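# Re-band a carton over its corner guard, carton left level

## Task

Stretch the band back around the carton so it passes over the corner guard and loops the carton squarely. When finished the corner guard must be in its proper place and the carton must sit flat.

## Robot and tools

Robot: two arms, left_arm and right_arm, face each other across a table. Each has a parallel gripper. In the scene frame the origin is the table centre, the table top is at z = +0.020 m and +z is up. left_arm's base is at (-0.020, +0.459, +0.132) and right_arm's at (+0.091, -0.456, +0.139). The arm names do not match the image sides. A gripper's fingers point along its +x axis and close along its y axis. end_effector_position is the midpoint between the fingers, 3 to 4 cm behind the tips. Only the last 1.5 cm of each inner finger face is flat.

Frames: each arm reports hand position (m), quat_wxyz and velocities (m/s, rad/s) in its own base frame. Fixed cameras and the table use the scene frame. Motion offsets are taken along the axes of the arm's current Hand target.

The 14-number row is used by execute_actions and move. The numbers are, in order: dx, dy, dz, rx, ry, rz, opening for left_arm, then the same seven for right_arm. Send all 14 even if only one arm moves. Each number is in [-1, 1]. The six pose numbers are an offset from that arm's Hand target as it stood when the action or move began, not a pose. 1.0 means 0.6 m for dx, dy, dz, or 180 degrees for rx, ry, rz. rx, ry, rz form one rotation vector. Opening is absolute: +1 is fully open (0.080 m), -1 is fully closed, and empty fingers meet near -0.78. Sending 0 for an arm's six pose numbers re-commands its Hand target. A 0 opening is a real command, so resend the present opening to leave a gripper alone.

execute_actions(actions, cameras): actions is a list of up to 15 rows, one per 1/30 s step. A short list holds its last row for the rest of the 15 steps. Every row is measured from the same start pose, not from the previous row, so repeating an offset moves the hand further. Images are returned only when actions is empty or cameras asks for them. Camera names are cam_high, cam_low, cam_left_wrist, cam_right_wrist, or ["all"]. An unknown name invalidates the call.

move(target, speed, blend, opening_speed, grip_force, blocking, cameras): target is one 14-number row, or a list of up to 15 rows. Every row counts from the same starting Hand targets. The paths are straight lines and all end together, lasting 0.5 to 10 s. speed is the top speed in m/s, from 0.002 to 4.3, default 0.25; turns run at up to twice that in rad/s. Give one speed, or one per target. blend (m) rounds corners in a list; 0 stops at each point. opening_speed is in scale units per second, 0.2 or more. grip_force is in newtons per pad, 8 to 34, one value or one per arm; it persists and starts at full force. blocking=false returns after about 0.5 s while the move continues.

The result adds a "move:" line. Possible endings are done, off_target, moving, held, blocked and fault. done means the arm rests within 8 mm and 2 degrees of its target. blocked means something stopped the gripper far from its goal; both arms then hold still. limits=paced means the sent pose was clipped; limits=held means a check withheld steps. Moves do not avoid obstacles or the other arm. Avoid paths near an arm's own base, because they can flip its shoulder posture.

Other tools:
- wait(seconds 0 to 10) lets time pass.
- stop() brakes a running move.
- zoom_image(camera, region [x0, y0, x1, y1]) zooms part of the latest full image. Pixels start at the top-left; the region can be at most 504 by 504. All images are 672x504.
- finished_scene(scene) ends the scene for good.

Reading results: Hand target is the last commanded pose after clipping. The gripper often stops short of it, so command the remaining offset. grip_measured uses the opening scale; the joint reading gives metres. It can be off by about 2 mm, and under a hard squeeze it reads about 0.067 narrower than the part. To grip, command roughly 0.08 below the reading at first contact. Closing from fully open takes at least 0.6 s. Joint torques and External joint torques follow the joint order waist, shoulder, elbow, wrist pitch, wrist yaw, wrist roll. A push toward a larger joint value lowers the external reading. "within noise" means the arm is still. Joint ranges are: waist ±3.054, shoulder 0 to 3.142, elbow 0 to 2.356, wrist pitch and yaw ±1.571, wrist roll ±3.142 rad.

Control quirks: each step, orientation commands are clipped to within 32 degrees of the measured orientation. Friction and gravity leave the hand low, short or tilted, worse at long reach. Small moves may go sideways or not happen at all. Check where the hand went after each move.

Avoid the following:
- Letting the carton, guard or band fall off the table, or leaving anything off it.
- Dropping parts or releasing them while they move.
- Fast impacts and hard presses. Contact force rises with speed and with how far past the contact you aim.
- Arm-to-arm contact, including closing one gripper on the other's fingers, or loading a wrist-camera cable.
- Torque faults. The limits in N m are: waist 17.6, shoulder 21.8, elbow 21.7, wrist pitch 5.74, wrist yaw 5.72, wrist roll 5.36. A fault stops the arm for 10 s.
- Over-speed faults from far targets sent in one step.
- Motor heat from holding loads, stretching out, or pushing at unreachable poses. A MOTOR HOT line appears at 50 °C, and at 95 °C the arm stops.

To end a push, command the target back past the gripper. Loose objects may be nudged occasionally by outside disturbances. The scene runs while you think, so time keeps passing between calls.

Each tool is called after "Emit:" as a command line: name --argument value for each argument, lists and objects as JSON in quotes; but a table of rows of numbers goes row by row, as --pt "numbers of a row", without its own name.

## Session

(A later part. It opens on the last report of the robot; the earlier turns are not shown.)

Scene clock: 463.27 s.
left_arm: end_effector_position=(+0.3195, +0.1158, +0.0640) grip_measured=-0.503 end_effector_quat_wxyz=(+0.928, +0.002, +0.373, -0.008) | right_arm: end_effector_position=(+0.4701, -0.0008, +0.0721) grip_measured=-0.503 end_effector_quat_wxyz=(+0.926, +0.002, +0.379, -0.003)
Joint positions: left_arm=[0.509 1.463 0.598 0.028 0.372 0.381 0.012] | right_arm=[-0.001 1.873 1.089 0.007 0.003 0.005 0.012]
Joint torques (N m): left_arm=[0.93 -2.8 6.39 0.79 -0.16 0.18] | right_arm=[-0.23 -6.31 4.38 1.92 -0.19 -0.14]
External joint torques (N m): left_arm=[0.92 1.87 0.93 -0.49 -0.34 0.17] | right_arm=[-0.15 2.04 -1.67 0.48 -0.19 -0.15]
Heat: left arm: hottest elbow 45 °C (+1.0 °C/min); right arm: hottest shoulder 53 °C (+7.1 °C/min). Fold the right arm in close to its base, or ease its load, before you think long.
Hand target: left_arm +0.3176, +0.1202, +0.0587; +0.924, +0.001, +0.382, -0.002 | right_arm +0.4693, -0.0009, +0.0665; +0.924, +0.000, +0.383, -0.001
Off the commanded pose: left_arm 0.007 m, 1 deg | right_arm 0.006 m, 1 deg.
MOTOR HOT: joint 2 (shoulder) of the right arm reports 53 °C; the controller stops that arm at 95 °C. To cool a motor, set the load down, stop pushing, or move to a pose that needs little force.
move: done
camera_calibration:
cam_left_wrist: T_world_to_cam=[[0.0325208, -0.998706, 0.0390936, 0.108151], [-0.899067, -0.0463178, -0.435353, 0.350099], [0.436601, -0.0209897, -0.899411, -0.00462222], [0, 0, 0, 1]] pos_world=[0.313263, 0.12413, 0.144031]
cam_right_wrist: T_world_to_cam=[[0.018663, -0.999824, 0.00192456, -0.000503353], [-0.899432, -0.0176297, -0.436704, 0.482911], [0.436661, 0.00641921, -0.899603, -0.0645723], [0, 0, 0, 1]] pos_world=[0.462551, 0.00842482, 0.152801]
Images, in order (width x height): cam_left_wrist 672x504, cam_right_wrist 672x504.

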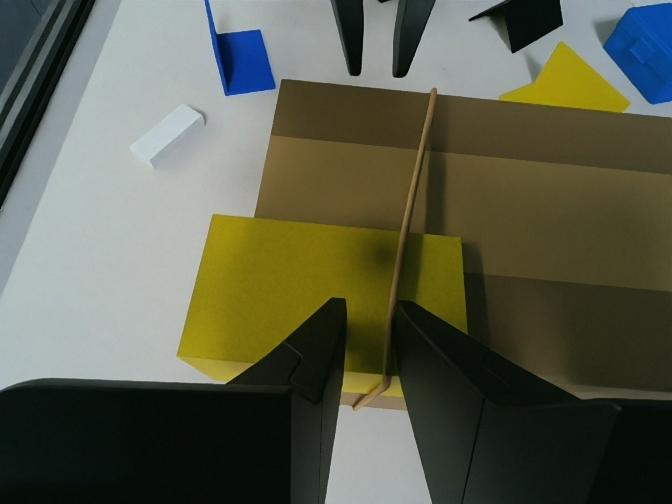

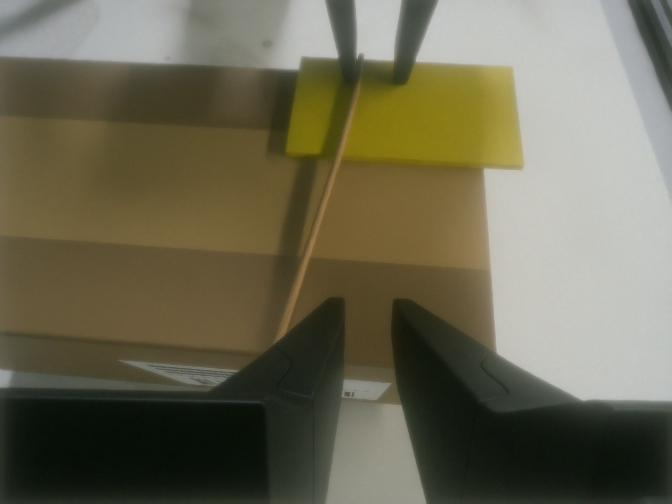

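Emit:
move --pt "-0.055 0.005 0.0 0 0 0 -0.5 -0.06 0 0 0 0 0 -0.5" --pt "-0.055 0.048 0.01 0 0 -0.022 1 -0.15 0 0.05 0 0 0 -0.5" --cameras '["cam_left_wrist","cam_right_wrist"]' --speed 0.12

Scene clock: 500.10 s.
left_arm: end_effector_position=(+0.2949, +0.1452, +0.0816) grip_measured=+0.996 end_effector_quat_wxyz=(+0.921, -0.018, +0.387, -0.035) | right_arm: end_effector_position=(+0.4252, -0.0007, +0.1417) grip_measured=-0.503 end_effector_quat_wxyz=(+0.919, +0.002, +0.394, -0.003)
Joint positions: left_arm=[0.69 1.444 0.705 -0.231 0.528 0.548 0.08] | right_arm=[-0.001 1.615 1.105 -0.3 0.003 0.004 0.012]
Joint torques (N m): left_arm=[0.29 -3.94 8.45 1.1 0.34 0.19] | right_arm=[-0.3 -7.53 6.76 1.53 -0.17 -0.19]
External joint torques (N m): left_arm=[0.29 0.77 2.78 -0.02 0.07 0.19] | right_arm=[-0.32 -0.68 0.25 0.15 -0.15 -0.2]
Heat: left arm: hottest elbow 46 °C (+3.0 °C/min); right arm: hottest shoulder 50 °C (+2.0 °C/min). Fold the right arm in close to its base, or ease its load, before you think long.
Hand target: left_arm +0.2986, +0.1490, +0.0863; +0.923, -0.013, +0.382, -0.034 | right_arm +0.4270, -0.0009, +0.1513; +0.924, +0.000, +0.383, -0.001
Off the commanded pose: left_arm 0.007 m, 1 deg | right_arm 0.010 m, 1 deg.
MOTOR HOT: still on. Joint 2 (shoulder) of the right arm reports 50 °C.
move: off_target (right_arm)
camera_calibration:
cam_left_wrist: T_world_to_cam=[[0.000964957, -0.995394, 0.0958659, 0.141826], [-0.914218, -0.0397252, -0.403272, 0.337961], [0.405223, -0.0872531, -0.910045, 0.0422843], [0, 0, 0, 1]] pos_world=[0.291698, 0.158287, 0.161174]
cam_right_wrist: T_world_to_cam=[[0.0190452, -0.999817, 0.00153878, 0.000176625], [-0.913758, -0.0180306, -0.405859, 0.474523], [0.405813, 0.00632361, -0.913934, 0.0328577], [0, 0, 0, 1]] pos_world=[0.420261, 0.00852472, 0.222619]
Images, in order (width x height): cam_left_wrist 672x504, cam_right_wrist 672x504.

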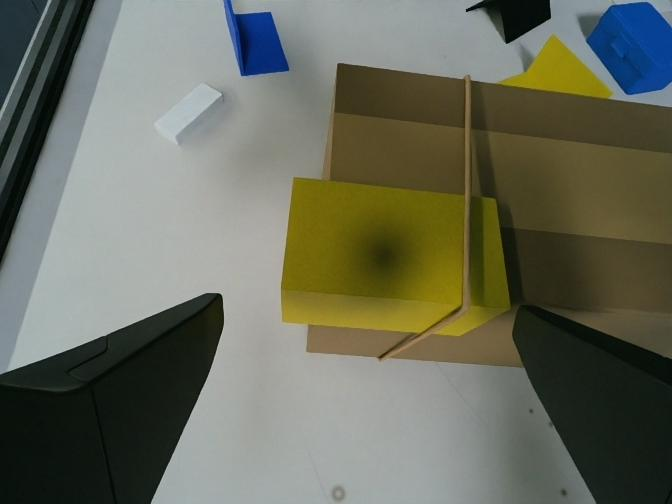

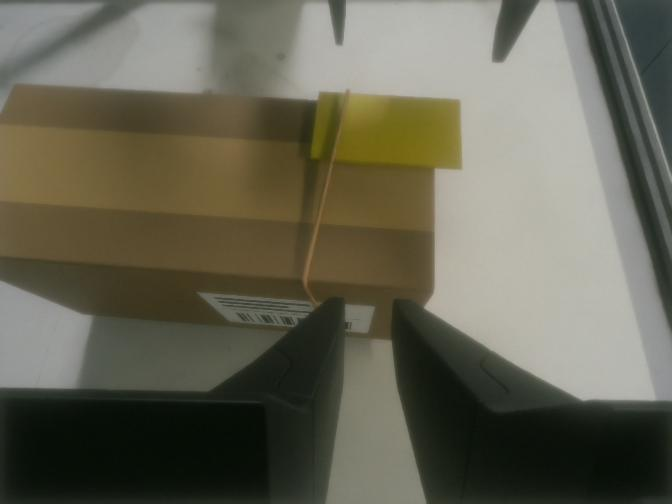

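Emit:
move --target '[0.045,0,0,0,0,0,1,-0.2,0,0,0,0,0,-0.5]' --cameras '["cam_left_wrist","cam_high"]' --speed 0.07

Emit:
zoom_image --camera "cam_left_wrist" --region '[180, 220, 560, 420]'

Scene clock: 511.53 s.
left_arm: end_effector_position=(+0.3135, +0.1450, +0.0641) grip_measured=+0.997 end_effector_quat_wxyz=(+0.922, -0.015, +0.386, -0.035) | right_arm: end_effector_position=(+0.3423, -0.0007, +0.2280) grip_measured=-0.503 end_effector_quat_wxyz=(+0.919, +0.002, +0.394, -0.003)
Joint positions: left_arm=[0.644 1.541 0.705 -0.11 0.502 0.51 0.08] | right_arm=[-0.001 1.268 1.149 -0.69 0.003 0.004 0.012]
Joint torques (N m): left_arm=[-0.36 -4.34 7.65 1.37 0.19 -0.15] | right_arm=[-0.13 -5.04 6.99 1.52 -0.15 -0.19]
External joint torques (N m): left_arm=[-0.39 0.79 2.3 0.24 -0.06 -0.15] | right_arm=[-0.14 -0.64 0.32 0.12 -0.15 -0.19]
Heat: left arm: hottest elbow 47 °C (+2.0 °C/min); right arm: hottest shoulder 50 °C (-2.0 °C/min). Fold the right arm in close to its base, or ease its load, before you think long.
Hand target: left_arm +0.3176, +0.1470, +0.0672; +0.923, -0.013, +0.382, -0.034 | right_arm +0.3423, -0.0008, +0.2362; +0.924, +0.000, +0.384, -0.001
Off the commanded pose: left_arm 0.006 m, 1 deg | right_arm 0.008 m, 1 deg.
MOTOR HOT: still on. Joint 2 (shoulder) of the right arm reports 50 °C.
move: done
camera_calibration:
cam_left_wrist: T_world_to_cam=[[-0.00306751, -0.995888, 0.0905455, 0.144975], [-0.912973, -0.0341547, -0.406589, 0.34685], [0.408009, -0.0839127, -0.909113, 0.0174484], [0, 0, 0, 1]] pos_world=[0.30999, 0.157689, 0.143761]
Images, in order (width x height): cam_high 672x504, cam_left_wrist 672x504.

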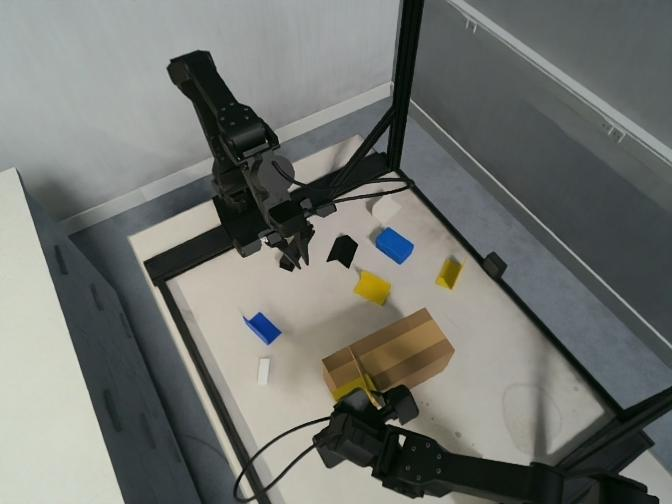

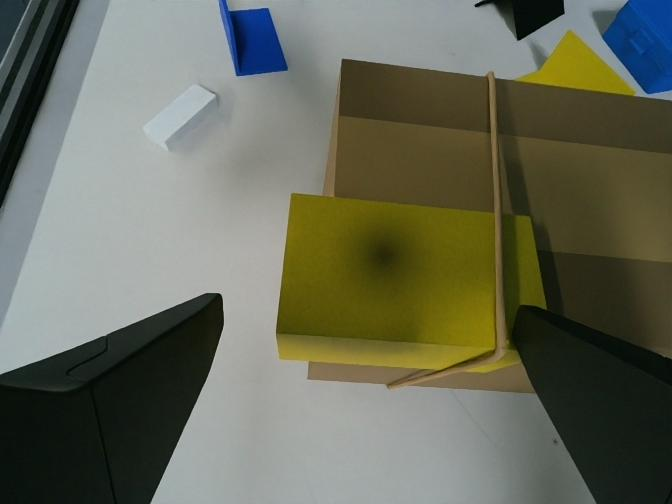

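Scaled by 1.326 from the camera's 672x504 image, which has a finer 960x720 frame.

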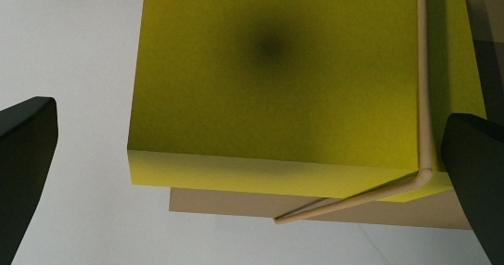

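Emit:
move --pt "0.007 -0.004 -0.002 0 0 0 1 0 0 0 0 0 0 -0.5" --pt "0.007 -0.004 -0.002 0 0 0 0.3 0 0 0 0 0 0 -0.5" --cameras '["cam_left_wrist","cam_low"]' --speed 0.05 --opening_speed 0.5

Emit:
zoom_image --camera "cam_left_wrist" --region '[180, 220, 560, 420]'

Scene clock: 528.83 s.
left_arm: end_effector_position=(+0.3187, +0.1438, +0.0639) grip_measured=+0.304 end_effector_quat_wxyz=(+0.924, -0.011, +0.382, -0.034) | right_arm: end_effector_position=(+0.3423, -0.0007, +0.2280) grip_measured=-0.503 end_effector_quat_wxyz=(+0.919, +0.002, +0.394, -0.003)
Joint positions: left_arm=[0.629 1.55 0.705 -0.082 0.493 0.497 0.049] | right_arm=[-0.001 1.268 1.149 -0.69 0.003 0.004 0.012]
Joint torques (N m): left_arm=[-0.09 -4.37 6.37 1.11 0.22 -0.09] | right_arm=[-0.1 -5.13 7.11 1.5 -0.19 -0.16]
External joint torques (N m): left_arm=[-0.1 0.83 1 -0.05 -0.02 -0.1] | right_arm=[-0.09 -0.77 0.5 0.12 -0.19 -0.17]
Heat: left arm: hottest elbow 48 °C (+2.0 °C/min); right arm: hottest shoulder 47 °C (-5.0 °C/min).
Hand target: left_arm +0.3196, +0.1443, +0.0635; +0.923, -0.013, +0.382, -0.034 | right_arm +0.3422, -0.0008, +0.2364; +0.924, +0.000, +0.383, -0.001
Off the commanded pose: left_arm 0.001 m, 0 deg | right_arm 0.008 m, 1 deg.
MOTOR HOT: cleared for the motors of the right arm.
move: done
camera_calibration:
cam_left_wrist: T_world_to_cam=[[-0.00477366, -0.996551, 0.0828455, 0.144969], [-0.908928, -0.0302172, -0.415857, 0.350175], [0.416926, -0.0772858, -0.905649, 0.0109724], [0, 0, 0, 1]] pos_world=[0.314401, 0.155899, 0.14355]
Images, in order (width x height): cam_low 672x504, cam_left_wrist 672x504.

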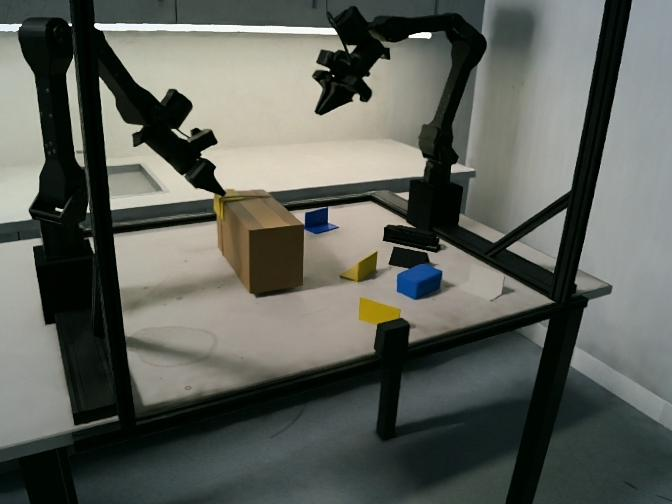

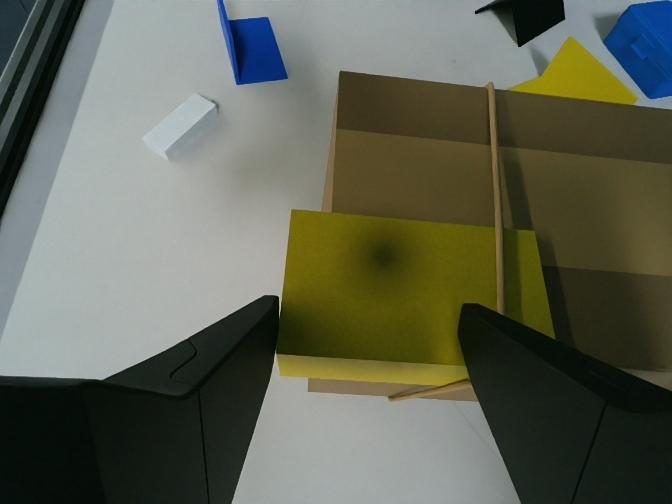

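Scaled by 1.326 from the camera's 672x504 image, which has a finer 960x720 frame.

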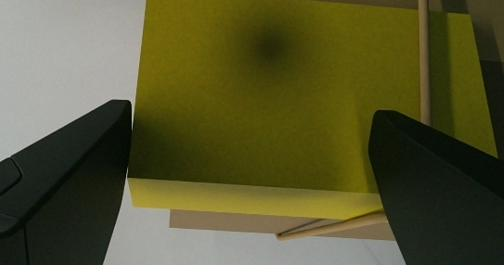

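Emit:
move --pt "-0.025 -0.001 -0.012 0 0 0 1 0 0 0 0 0 0 -0.5" --pt "0.003 -0.001 -0.012 0 0 0 1 0 0 0 0 0 0 -0.5" --pt "0.003 -0.001 -0.012 0 0 0 0.3 0 0 0 0 0 0 -0.5" --cameras '["cam_left_wrist"]' --speed 0.05 --opening_speed 0.8

Emit:
zoom_image --camera "cam_left_wrist" --region '[180, 220, 560, 420]'

Scene clock: 541.37 s.
left_arm: end_effector_position=(+0.3178, +0.1458, +0.0630) grip_measured=+0.304 end_effector_quat_wxyz=(+0.927, -0.009, +0.374, -0.032) | right_arm: end_effector_position=(+0.3423, -0.0007, +0.2280) grip_measured=-0.503 end_effector_quat_wxyz=(+0.919, +0.002, +0.394, -0.003)
Joint positions: left_arm=[0.639 1.55 0.69 -0.052 0.503 0.5 0.049] | right_arm=[-0.001 1.268 1.149 -0.69 0.003 0.004 0.012]
Joint torques (N m): left_arm=[-0.44 -3.99 4.89 0.95 0.07 0] | right_arm=[-0.3 -4.96 6.86 1.52 -0.14 -0.22]
External joint torques (N m): left_arm=[-0.5 1.2 -0.49 -0.23 -0.16 -0.01] | right_arm=[-0.33 -0.53 0.16 0.11 -0.13 -0.23]
Heat: left arm: hottest elbow 46 °C (+0.0 °C/min); right arm: hottest wrist pitch 47 °C (-1.0 °C/min).
Hand target: left_arm +0.3158, +0.1437, +0.0572; +0.923, -0.013, +0.382, -0.034 | right_arm +0.3422, -0.0008, +0.2364; +0.924, +0.000, +0.383, -0.001
Off the commanded pose: left_arm 0.007 m, 1 deg | right_arm 0.008 m, 1 deg.
move: done
camera_calibration:
cam_left_wrist: T_world_to_cam=[[-0.00388702, -0.99695, 0.0779498, 0.147122], [-0.902021, -0.030154, -0.430638, 0.347824], [0.431675, -0.0719863, -0.899152, 0.0048279], [0, 0, 0, 1]] pos_world=[0.312232, 0.157509, 0.142659]
Images, in order (width x height): cam_left_wrist 672x504.

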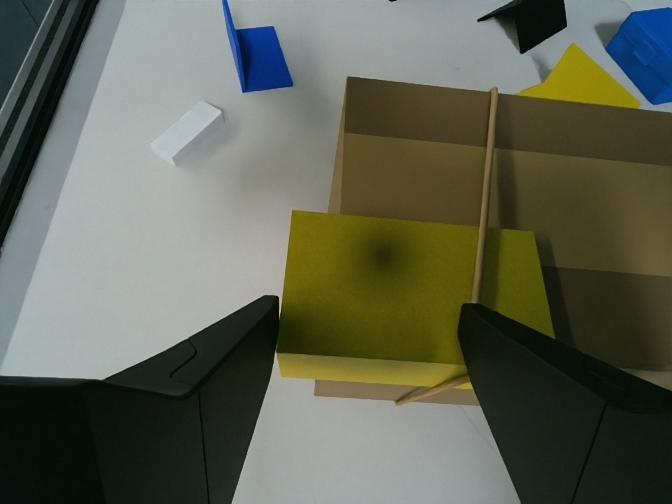

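Scaled by 1.326 from the camera's 672x504 image, which has a finer 960x720 frame.

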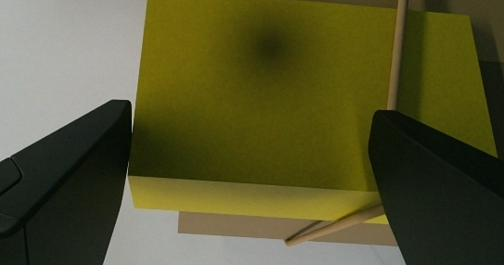

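Emit:
move --pt "0.003 -0.015 -0.012 0 0 0 0.3 0.317 0.068 -0.032 0 0 0 -1" --pt "0.003 -0.031 -0.012 0 0 0 0.3 0.312 0.064 -0.050 0 0 0 -1" --pt "0.003 -0.031 -0.012 0 0 0 0.3 0.344 0.064 -0.052 0 0 0 -1" --cameras '["cam_left_wrist","cam_right_wrist"]' --speed '[0.12,0.05,0.05]'

Emit:
zoom_image --camera "cam_right_wrist" --region '[250, 220, 500, 420]'

Scene clock: 572.87 s.
left_arm: end_effector_position=(+0.3163, +0.1331, +0.0619) grip_measured=+0.303 end_effector_quat_wxyz=(+0.929, -0.006, +0.369, -0.027) | right_arm: end_effector_position=(+0.4624, +0.0383, +0.0695) grip_measured=-0.774 end_effector_quat_wxyz=(+0.923, -0.002, +0.384, +0.000)
Joint positions: left_arm=[0.599 1.512 0.635 0 0.471 0.458 0.049] | right_arm=[0.108 1.862 1.071 -0.001 0.077 0.073 0]
Joint torques (N m): left_arm=[-1.37 -4.2 2.74 0.75 0.09 -0.06] | right_arm=[-0.38 -5.89 6.04 1.91 -0.12 0]
External joint torques (N m): left_arm=[-1.42 0.75 -2.66 -0.48 -0.13 -0.07] | right_arm=[-0.39 2.24 0.09 0.51 -0.14 -0.01]
Heat: left arm: hottest elbow 42 °C (-5.0 °C/min); right arm: hottest wrist pitch 47 °C (+0.0 °C/min).
Hand target: left_arm +0.3109, +0.1250, +0.0517; +0.923, -0.013, +0.382, -0.034 | right_arm +0.4660, +0.0376, +0.0683; +0.924, +0.000, +0.383, -0.001
Off the commanded pose: left_arm 0.014 m, 2 deg | right_arm 0.004 m, 0 deg.
move: off_target (left_arm)
camera_calibration:
cam_left_wrist: T_world_to_cam=[[0.00349987, -0.99771, 0.0675446, 0.132958], [-0.8965, -0.0330551, -0.441808, 0.344964], [0.443029, -0.0590075, -0.894563, -0.00199476], [0, 0, 0, 1]] pos_world=[0.309678, 0.143938, 0.141643]
cam_right_wrist: T_world_to_cam=[[0.0259979, -0.999643, 0.0061467, 0.0350354], [-0.904397, -0.0261395, -0.425891, 0.477347], [0.4259, 0.0055132, -0.904754, -0.0583371], [0, 0, 0, 1]] pos_world=[0.455646, 0.0478222, 0.150302]
Images, in order (width x height): cam_left_wrist 672x504, cam_right_wrist 672x504.

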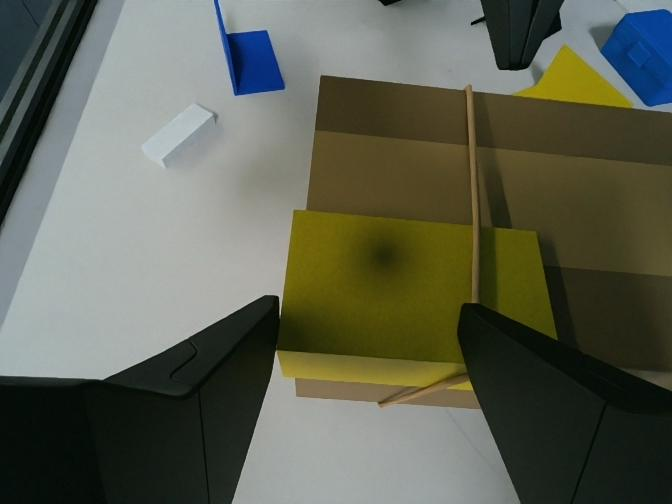

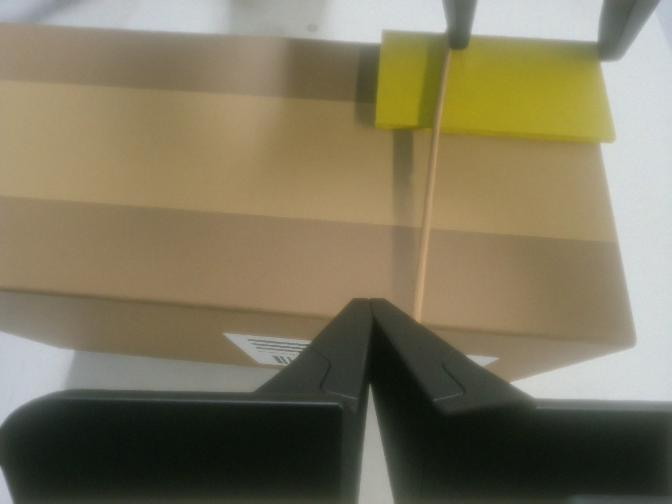

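Scaled by 2.016 from the camera's 672x504 image, which has a finer 960x720 frame.

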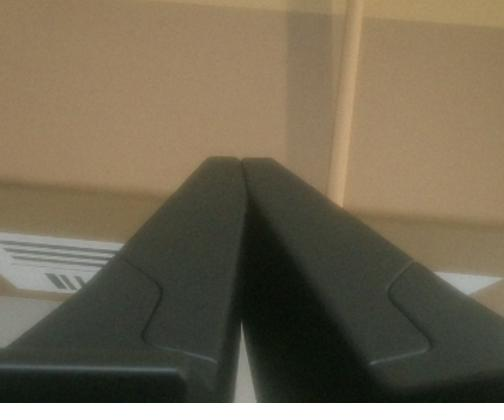

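Emit:
move --pt "0 -0.012 0 0 0 0 0.3 0.003 0 -0.007 0 0 0 -1" --pt "0 -0.012 0 0 0 0 0.3 0.003 -0.042 -0.007 0 0 0 -1" --pt "0 -0.012 0 0 0 0 0.3 -0.06 -0.042 -0.007 0 0 0 -1" --cameras '["cam_left_wrist","cam_right_wrist"]' --speed 0.05

Scene clock: 597.87 s.
left_arm: end_effector_position=(+0.3160, +0.1264, +0.0620) grip_measured=+0.303 end_effector_quat_wxyz=(+0.929, -0.006, +0.369, -0.026) | right_arm: end_effector_position=(+0.4396, +0.0117, +0.0865) grip_measured=-0.774 end_effector_quat_wxyz=(+0.922, +0.002, +0.387, -0.003)
Joint positions: left_arm=[0.576 1.494 0.618 0.008 0.454 0.437 0.049] | right_arm=[0.037 1.745 1.004 -0.055 0.029 0.031 0]
Joint torques (N m): left_arm=[-1.44 -4.16 2.76 0.74 0.15 -0.07] | right_arm=[0.27 -8.54 3.92 1.54 -0.09 -0.12]
External joint torques (N m): left_arm=[-1.43 0.6 -2.51 -0.45 -0.07 -0.07] | right_arm=[0.27 -1.11 -2.2 0.13 -0.1 -0.13]
Heat: left arm: hottest wrist pitch 42 °C (-1.0 °C/min); right arm: hottest wrist pitch 50 °C (+3.0 °C/min). Fold the right arm in close to its base, or ease its load, before you think long.
Hand target: left_arm +0.3105, +0.1178, +0.0521; +0.923, -0.013, +0.382, -0.034 | right_arm +0.4375, +0.0123, +0.0907; +0.924, +0.000, +0.383, -0.001
Off the commanded pose: left_arm 0.014 m, 2 deg | right_arm 0.005 m, 1 deg.
MOTOR HOT: joint 4 (wrist pitch) of the right arm reports 50 °C; the controller stops that arm at 95 °C. To cool a motor, set the load down, stop pushing, or move to a pose that needs little force.
move: off_target (left_arm)
camera_calibration:
cam_left_wrist: T_world_to_cam=[[0.00565727, -0.997742, 0.0669195, 0.125598], [-0.896827, -0.0346648, -0.441022, 0.344728], [0.442346, -0.0575202, -0.894998, -0.00211037], [0, 0, 0, 1]] pos_world=[0.309384, 0.137143, 0.141739]
cam_right_wrist: T_world_to_cam=[[0.0188877, -0.99982, 0.00187366, 0.0124206], [-0.907588, -0.0179314, -0.419478, 0.463959], [0.419436, 0.00622245, -0.907764, -0.0300591], [0, 0, 0, 1]] pos_world=[0.433457, 0.0209248, 0.167311]
Images, in order (width x height): cam_left_wrist 672x504, cam_right_wrist 672x504.

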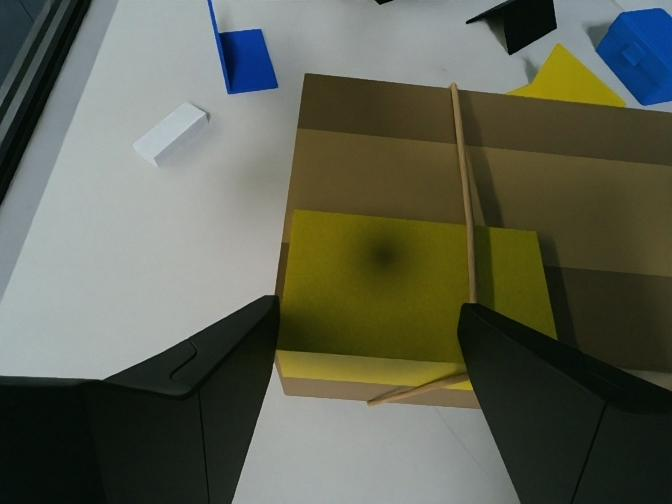

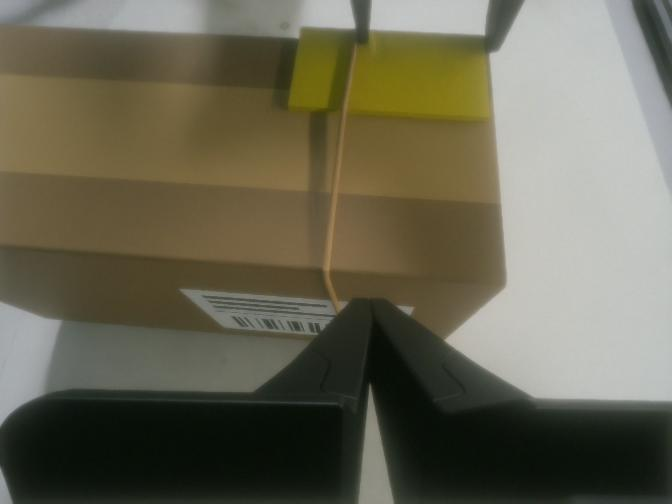

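Emit:
move --pt "0 0.007 0 0 0 0 0.3 0.021 0.046 -0.009 0 0 0 -1" --pt "0 0.007 0 0 0 0 0.3 0.072 0.046 -0.009 0 0 0 -1" --pt "0 0.007 0 0 0 0 0.3 0.072 -0.002 -0.009 0 0 0 -1" --cameras '["cam_left_wrist","cam_right_wrist"]' --speed 0.05

Scene clock: 634.47 s.
left_arm: end_effector_position=(+0.3156, +0.1267, +0.0622) grip_measured=+0.303 end_effector_quat_wxyz=(+0.929, -0.007, +0.368, -0.027) | right_arm: end_effector_position=(+0.4625, +0.0235, +0.0579) grip_measured=-0.774 end_effector_quat_wxyz=(+0.923, +0.001, +0.384, +0.015)
Joint positions: left_arm=[0.58 1.494 0.618 0.007 0.46 0.439 0.049] | right_arm=[0.053 1.882 1.044 0.05 0.008 0.029 0]
Joint torques (N m): left_arm=[-0.43 -3.08 4 0.52 0.24 0.26] | right_arm=[-1.89 -6.66 4.52 2.1 0.53 -0.17]
External joint torques (N m): left_arm=[-0.43 1.68 -1.27 -0.67 0.02 0.26] | right_arm=[-1.82 1.51 -1.34 0.69 0.52 -0.17]
Heat: left arm: hottest wrist pitch 41 °C (-1.0 °C/min); right arm: hottest shoulder 50 °C (+7.1 °C/min). Fold the right arm in close to its base, or ease its load, before you think long.
Hand target: left_arm +0.3108, +0.1220, +0.0519; +0.923, -0.013, +0.382, -0.034 | right_arm +0.4642, +0.0111, +0.0563; +0.924, +0.000, +0.383, -0.001
Off the commanded pose: left_arm 0.012 m, 2 deg | right_arm 0.013 m, 2 deg.
MOTOR HOT: still on. Joint 2 (shoulder) of the right arm reports 50 °C.
move: off_target (left_arm, right_arm)
camera_calibration:
cam_left_wrist: T_world_to_cam=[[0.00437232, -0.997512, 0.070363, 0.126061], [-0.896109, -0.035137, -0.442442, 0.344394], [0.443813, -0.0611184, -0.894033, -0.00184613], [0, 0, 0, 1]] pos_world=[0.308883, 0.137736, 0.141854]
cam_right_wrist: T_world_to_cam=[[0.0520478, -0.998579, -0.0114228, 0.00922808], [-0.903785, -0.0422351, -0.425897, 0.472186], [0.42481, 0.0324907, -0.904699, -0.0690669], [0, 0, 0, 1]] pos_world=[0.455615, 0.0314018, 0.138723]
Images, in order (width x height): cam_left_wrist 672x504, cam_right_wrist 672x504.

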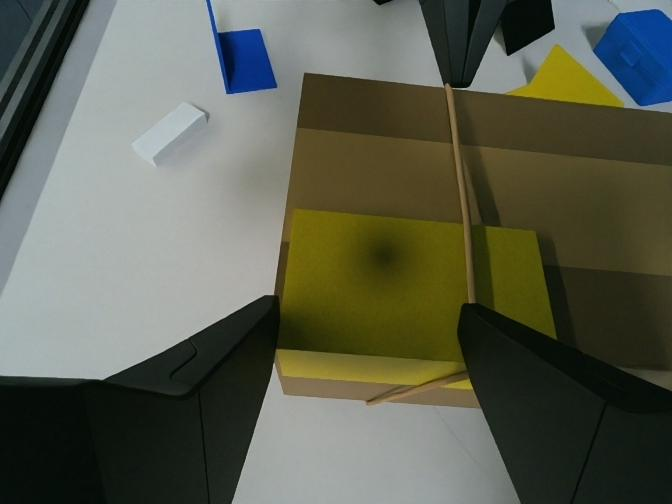

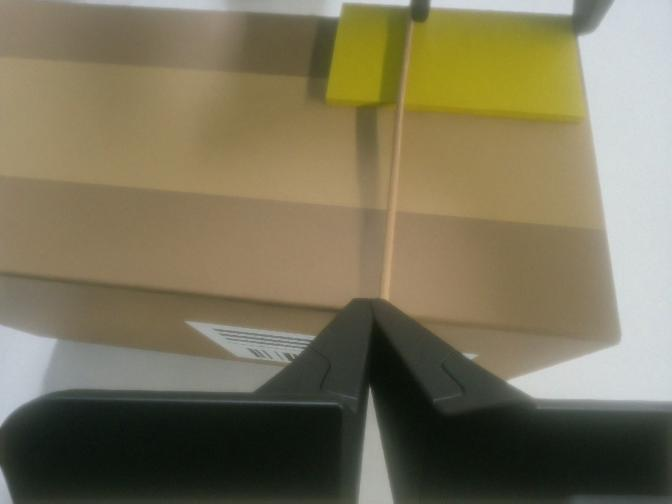

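Emit:
move --target '[0,0,0,0,0,0,0.3,-0.007,-0.012,0,0,0,0,-1]' --cameras '["cam_left_wrist","cam_right_wrist"]' --speed 0.05

Scene clock: 639.10 s.
left_arm: end_effector_position=(+0.3155, +0.1266, +0.0621) grip_measured=+0.303 end_effector_quat_wxyz=(+0.929, -0.007, +0.368, -0.027) | right_arm: end_effector_position=(+0.4618, +0.0090, +0.0577) grip_measured=-0.774 end_effector_quat_wxyz=(+0.923, +0.002, +0.386, +0.005)
Joint positions: left_arm=[0.58 1.494 0.618 0.007 0.46 0.439 0.049] | right_arm=[0.021 1.879 1.041 0.046 0.004 0.014 0]
Joint torques (N m): left_arm=[-0.43 -3.09 4 0.53 0.23 0.27] | right_arm=[-0.74 -7.85 4.17 1.87 0.17 -0.25]
External joint torques (N m): left_arm=[-0.44 1.78 -1.44 -0.73 0.01 0.26] | right_arm=[-0.78 0.27 -1.61 0.48 0.18 -0.25]
Heat: left arm: hottest wrist pitch 41 °C (-1.0 °C/min); right arm: hottest shoulder 49 °C (+5.1 °C/min). Fold the right arm in close to its base, or ease its load, before you think long.
Hand target: left_arm +0.3108, +0.1219, +0.0519; +0.923, -0.013, +0.382, -0.034 | right_arm +0.4613, +0.0039, +0.0594; +0.924, +0.000, +0.383, -0.001
Off the commanded pose: left_arm 0.012 m, 2 deg | right_arm 0.005 m, 1 deg.
MOTOR HOT: still on. Joint 2 (shoulder) of the right arm reports 49 °C.
move: off_target (left_arm)
camera_calibration:
cam_left_wrist: T_world_to_cam=[[0.00430413, -0.9975, 0.0705422, 0.126055], [-0.89625, -0.035136, -0.442154, 0.344307], [0.443527, -0.0613204, -0.894161, -0.00166709], [0, 0, 0, 1]] pos_world=[0.308782, 0.137735, 0.141854]
cam_right_wrist: T_world_to_cam=[[0.032773, -0.999453, -0.00450448, 0.00330986], [-0.905862, -0.0277992, -0.42266, 0.471419], [0.422304, 0.0179323, -0.906277, -0.0670304], [0, 0, 0, 1]] pos_world=[0.455239, 0.0176151, 0.138517]
Images, in order (width x height): cam_left_wrist 672x504, cam_right_wrist 672x504.

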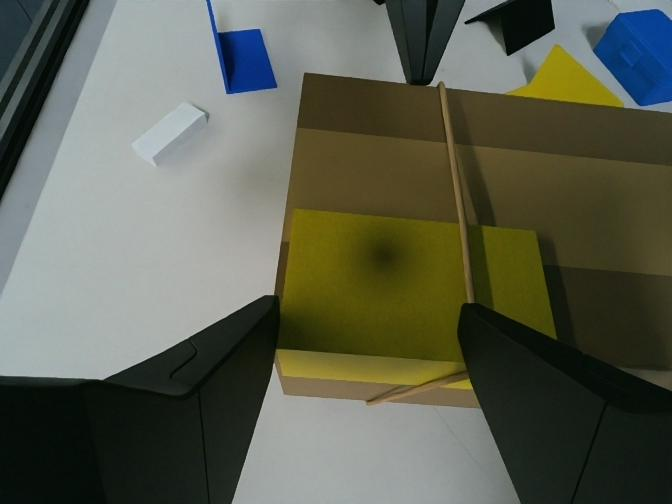

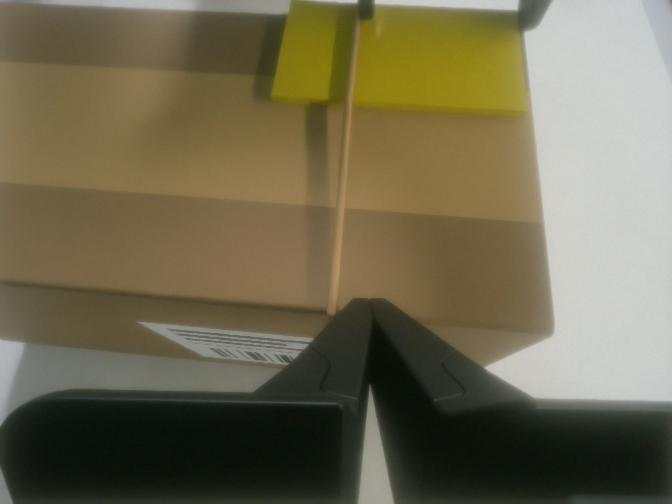

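Emit:
move --pt "-0.055 0.0 0 0 0 0 0.3 -0.055 0 0.02 0 0 0 -1" --pt "-0.11 0.0 0 0 0 0.022 0.3 -0.20 0 0.06 0 0 0 -1" --cameras '["all"]' --speed '[0.05,0.12]'

Emit:
zoom_image --camera "cam_low" --region '[190, 160, 330, 310]'

Scene clock: 651.03 s.
left_arm: end_effector_position=(+0.2665, +0.1271, +0.0991) grip_measured=+0.303 end_effector_quat_wxyz=(+0.924, -0.002, +0.383, -0.003) | right_arm: end_effector_position=(+0.4007, +0.0042, +0.1608) grip_measured=-0.774 end_effector_quat_wxyz=(+0.919, +0.002, +0.393, +0.000)
Joint positions: left_arm=[0.675 1.218 0.604 -0.297 0.465 0.515 0.049] | right_arm=[0.014 1.505 1.072 -0.376 0.009 0.014 0]
Joint torques (N m): left_arm=[0.28 -4.44 5.33 1.19 0.17 0.19] | right_arm=[0.08 -6.75 6.76 1.53 0.02 -0.15]
External joint torques (N m): left_arm=[0.27 -0.94 -0.65 0 -0.06 0.18] | right_arm=[0.04 -0.58 0.08 0.13 0.03 -0.16]
Heat: left arm: hottest wrist pitch 41 °C (-1.0 °C/min); right arm: hottest shoulder 51 °C (+6.1 °C/min). Fold the right arm in close to its base, or ease its load, before you think long.
Hand target: left_arm +0.2642, +0.1267, +0.0984; +0.924, +0.000, +0.382, -0.002 | right_arm +0.4021, +0.0039, +0.1697; +0.924, +0.000, +0.383, -0.001
Off the commanded pose: left_arm 0.002 m, 0 deg | right_arm 0.009 m, 1 deg.
MOTOR HOT: still on. Joint 2 (shoulder) of the right arm reports 51 °C.
move: off_target (right_arm)
camera_calibration:
cam_left_wrist: T_world_to_cam=[[0.0460384, -0.998031, 0.0425923, 0.115794], [-0.907255, -0.0596186, -0.416333, 0.320199], [0.418053, -0.0194748, -0.908214, 0.0559688], [0, 0, 0, 1]] pos_world=[0.261773, 0.135746, 0.179209]
cam_right_wrist: T_world_to_cam=[[0.0223877, -0.999749, -0.00112394, 0.00463255], [-0.913055, -0.0199884, -0.407346, 0.459985], [0.407222, 0.0101458, -0.913273, 0.0595033], [0, 0, 0, 1]] pos_world=[0.395657, 0.0132221, 0.241721]

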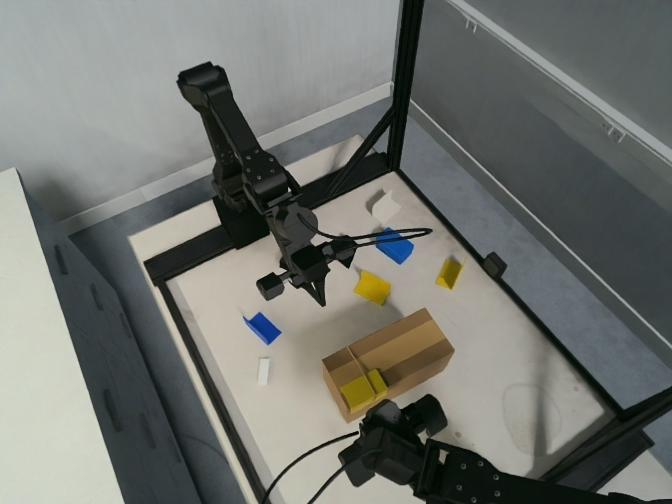

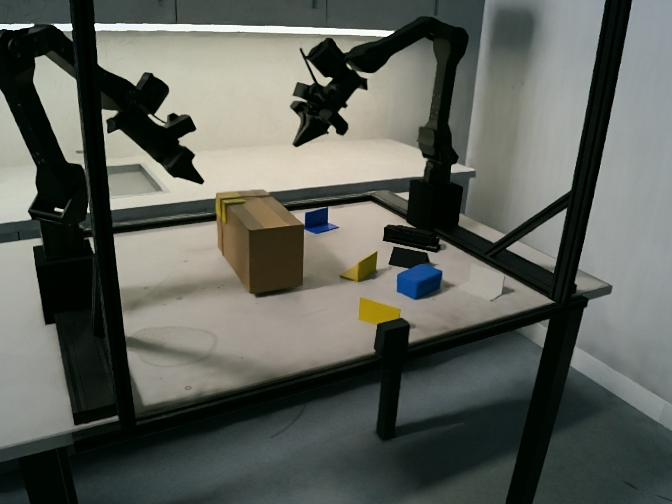

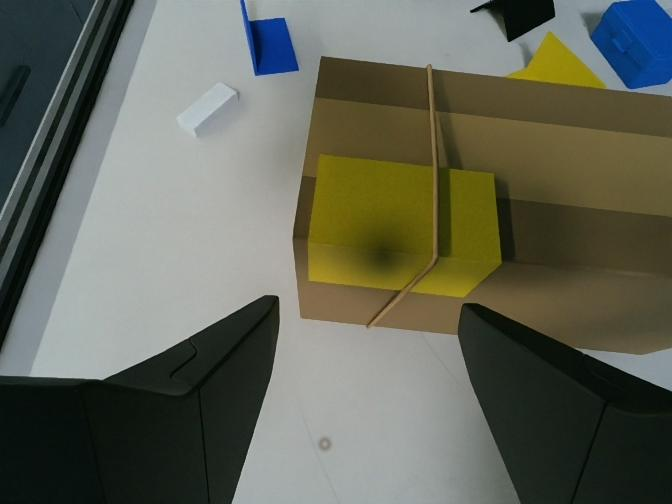

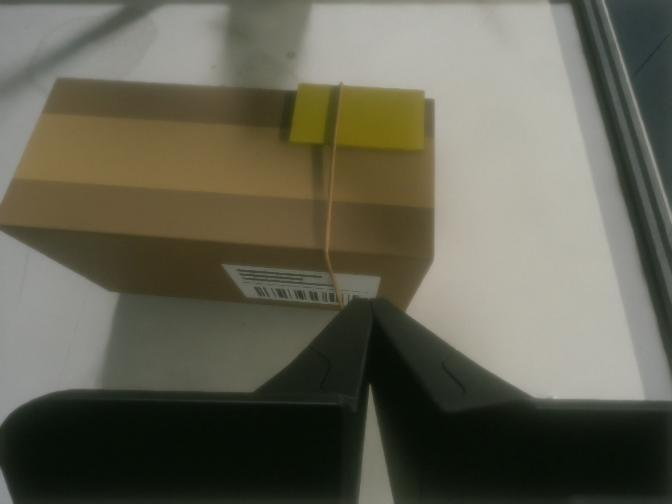

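Scaled by 3.360 from the camera's 672x504 image, which has a finer 960x720 frame.

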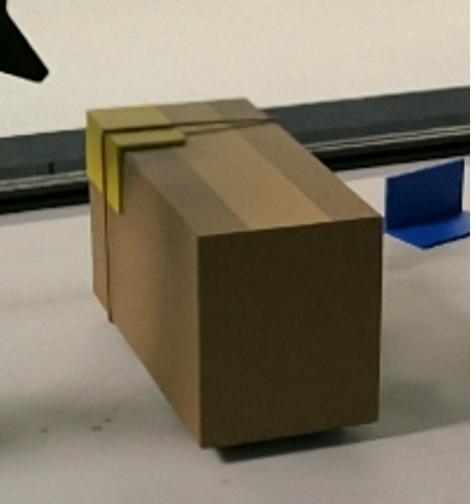

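Emit:
move --pt "0.068 -0.015 0.012 0 0 -0.022 1 0.151 0.054 -0.0605 0 0 0 -1" --pt "0.110 -0.015 0.012 0 0 -0.022 1 0.206 0.054 -0.0605 0 0 0 -1" --pt "0.110 0.007 0.012 0 0 -0.022 0.06 0.206 -0.003 -0.0605 0 0 0 -1" --cameras '["cam_left_wrist","cam_right_wrist"]' --speed '[0.1,0.05,0.05]' --opening_speed 1.0

Scene clock: 682.20 s.
left_arm: end_effector_position=(+0.3075, +0.1330, +0.0590) grip_measured=+0.067 end_effector_quat_wxyz=(+0.924, -0.023, +0.381, -0.028) | right_arm: end_effector_position=(+0.4617, +0.0102, +0.0577) grip_measured=-0.774 end_effector_quat_wxyz=(+0.923, +0.001, +0.385, +0.009)
Joint positions: left_arm=[0.62 1.501 0.632 -0.048 0.487 0.459 0.038] | right_arm=[0.021 1.879 1.039 0.049 -0.003 0.011 0]
Joint torques (N m): left_arm=[-2.92 -1.61 8.03 2.27 -0.24 0.11] | right_arm=[-1.09 -6.41 5.02 2.27 0.29 -0.17]
External joint torques (N m): left_arm=[-2.92 3.26 2.65 1.08 -0.48 0.1] | right_arm=[-1.1 1.76 -0.83 0.86 0.3 -0.17]
Heat: left arm: hottest elbow 43 °C (+3.0 °C/min); right arm: hottest wrist pitch 49 °C (+2.0 °C/min). Fold the right arm in close to its base, or ease its load, before you think long.
Hand target: left_arm +0.3160, +0.1308, +0.0568; +0.923, -0.013, +0.382, -0.034 | right_arm +0.4636, +0.0021, +0.0565; +0.924, +0.000, +0.383, -0.001
Off the commanded pose: left_arm 0.009 m, 1 deg | right_arm 0.008 m, 1 deg.
MOTOR HOT: still on. Joint 4 (wrist pitch) of the right arm reports 49 °C.
move: off_target (left_arm); target 3's new opening was sent with left_arm's hand 0.015 m and 3 deg from that target
camera_calibration:
cam_left_wrist: T_world_to_cam=[[0.0162301, -0.994835, 0.100199, 0.12687], [-0.907397, -0.0567456, -0.416426, 0.340686], [0.419961, -0.0841613, -0.903631, 0.0102416], [0, 0, 0, 1]] pos_world=[0.302777, 0.146409, 0.138413]
cam_right_wrist: T_world_to_cam=[[0.0407089, -0.999149, -0.00667204, 0.000994547], [-0.905003, -0.0340415, -0.42404, 0.471174], [0.423452, 0.0233004, -0.905619, -0.0676716], [0, 0, 0, 1]] pos_world=[0.455029, 0.0186099, 0.138519]
Images, in order (width x height): cam_left_wrist 672x504, cam_right_wrist 672x504.

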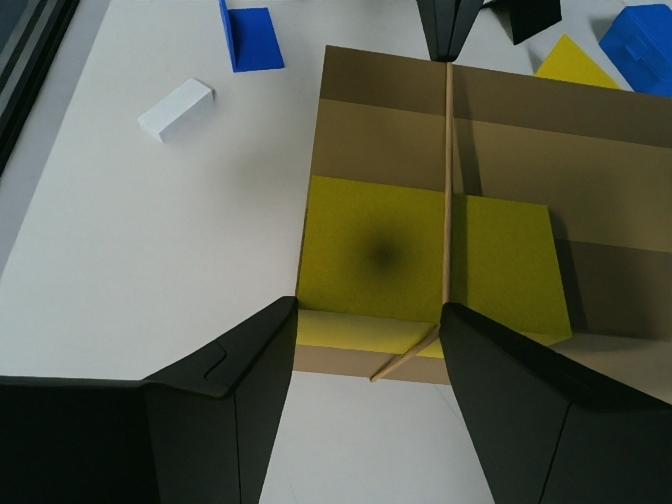

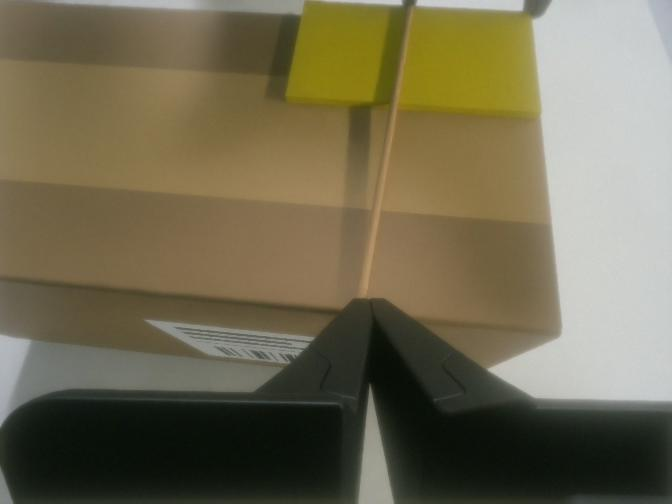

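Emit:
move --pt "0 0 0 0 0 0 0.06 -0.002 -0.014 0 0 0 0 -1" --pt "-0.055 0 0 0 0 0 0.06 -0.055 -0.014 0.01 0 0 0 -1" --pt "-0.11 0 0 0 0 0.022 0.06 -0.2 -0.014 0.06 0 0 0 -1" --cameras '["all"]' --speed '[0.04,0.06,0.15]'

Emit:
zoom_image --camera "cam_low" --region '[190, 160, 330, 310]'

Scene clock: 692.60 s.
left_arm: end_effector_position=(+0.2697, +0.1343, +0.1002) grip_measured=+0.063 end_effector_quat_wxyz=(+0.922, -0.005, +0.386, -0.004) | right_arm: end_effector_position=(+0.4030, -0.0050, +0.1584) grip_measured=-0.774 end_effector_quat_wxyz=(+0.919, +0.002, +0.393, -0.001)
Joint positions: left_arm=[0.692 1.256 0.639 -0.312 0.474 0.53 0.038] | right_arm=[-0.017 1.515 1.071 -0.365 -0.012 -0.008 0]
Joint torques (N m): left_arm=[0.28 -4.64 6.58 1.15 0.17 0.19] | right_arm=[-0.3 -6.79 6.71 1.48 -0.07 -0.19]
External joint torques (N m): left_arm=[0.28 -0.94 0.63 -0.02 -0.06 0.19] | right_arm=[-0.3 -0.59 0.12 0.1 -0.06 -0.2]
Heat: left arm: hottest wrist pitch 45 °C (+4.0 °C/min); right arm: hottest wrist pitch 50 °C (+4.0 °C/min). Fold the right arm in close to its base, or ease its load, before you think long.
Hand target: left_arm +0.2694, +0.1355, +0.1033; +0.924, +0.000, +0.383, -0.002 | right_arm +0.4044, -0.0063, +0.1669; +0.924, +0.000, +0.383, -0.001
Off the commanded pose: left_arm 0.003 m, 1 deg | right_arm 0.009 m, 1 deg.
MOTOR HOT: still on. Joint 4 (wrist pitch) of the right arm reports 50 °C.
move: off_target (right_arm)
camera_calibration:
cam_left_wrist: T_world_to_cam=[[0.0466093, -0.997726, 0.0486854, 0.122049], [-0.910612, -0.0624736, -0.408512, 0.324543], [0.410625, -0.025293, -0.911454, 0.0588936], [0, 0, 0, 1]] pos_world=[0.265661, 0.143536, 0.180316]
cam_right_wrist: T_world_to_cam=[[0.0222289, -0.999753, -0.000737953, -0.00464826], [-0.91271, -0.0199923, -0.408118, 0.460971], [0.408002, 0.00974554, -0.912929, 0.0560759], [0, 0, 0, 1]] pos_world=[0.397957, 0.00402225, 0.23932]

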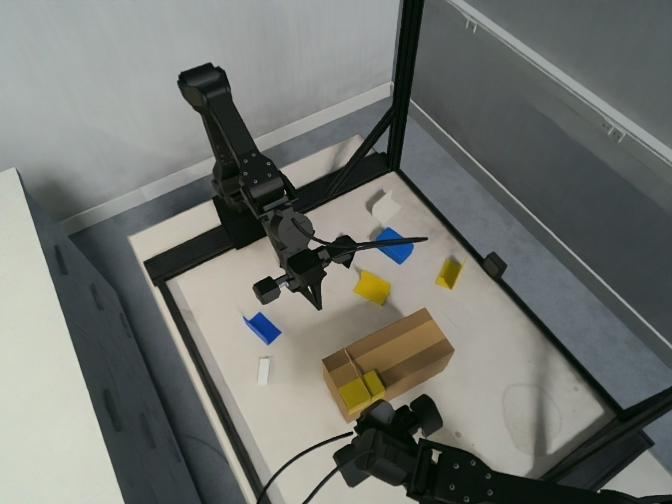

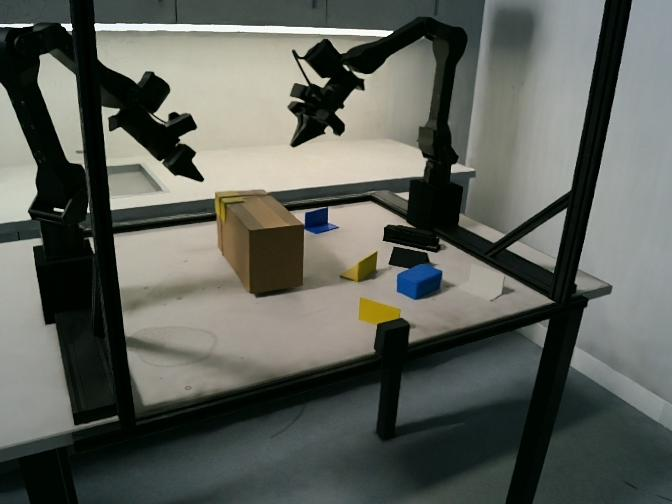

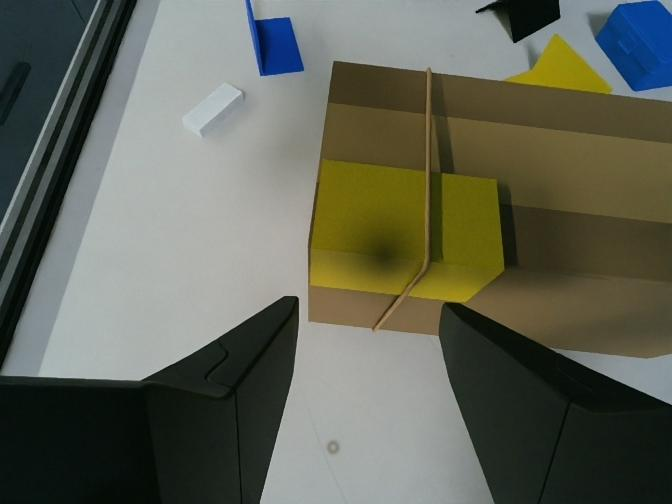

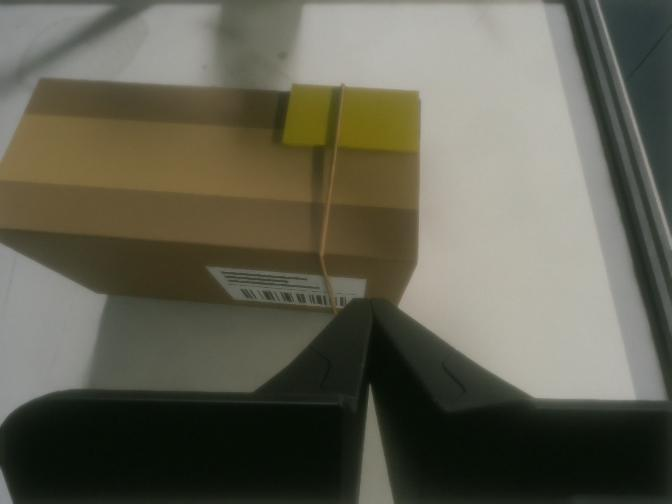

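Scaled by 3.360 from the camera's 672x504 image, which has a finer 960x720 frame.

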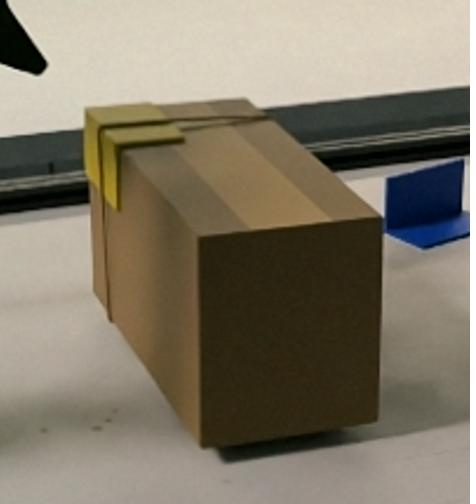

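Emit:
finished_scene --scene 1

The scene is finished: the task was done.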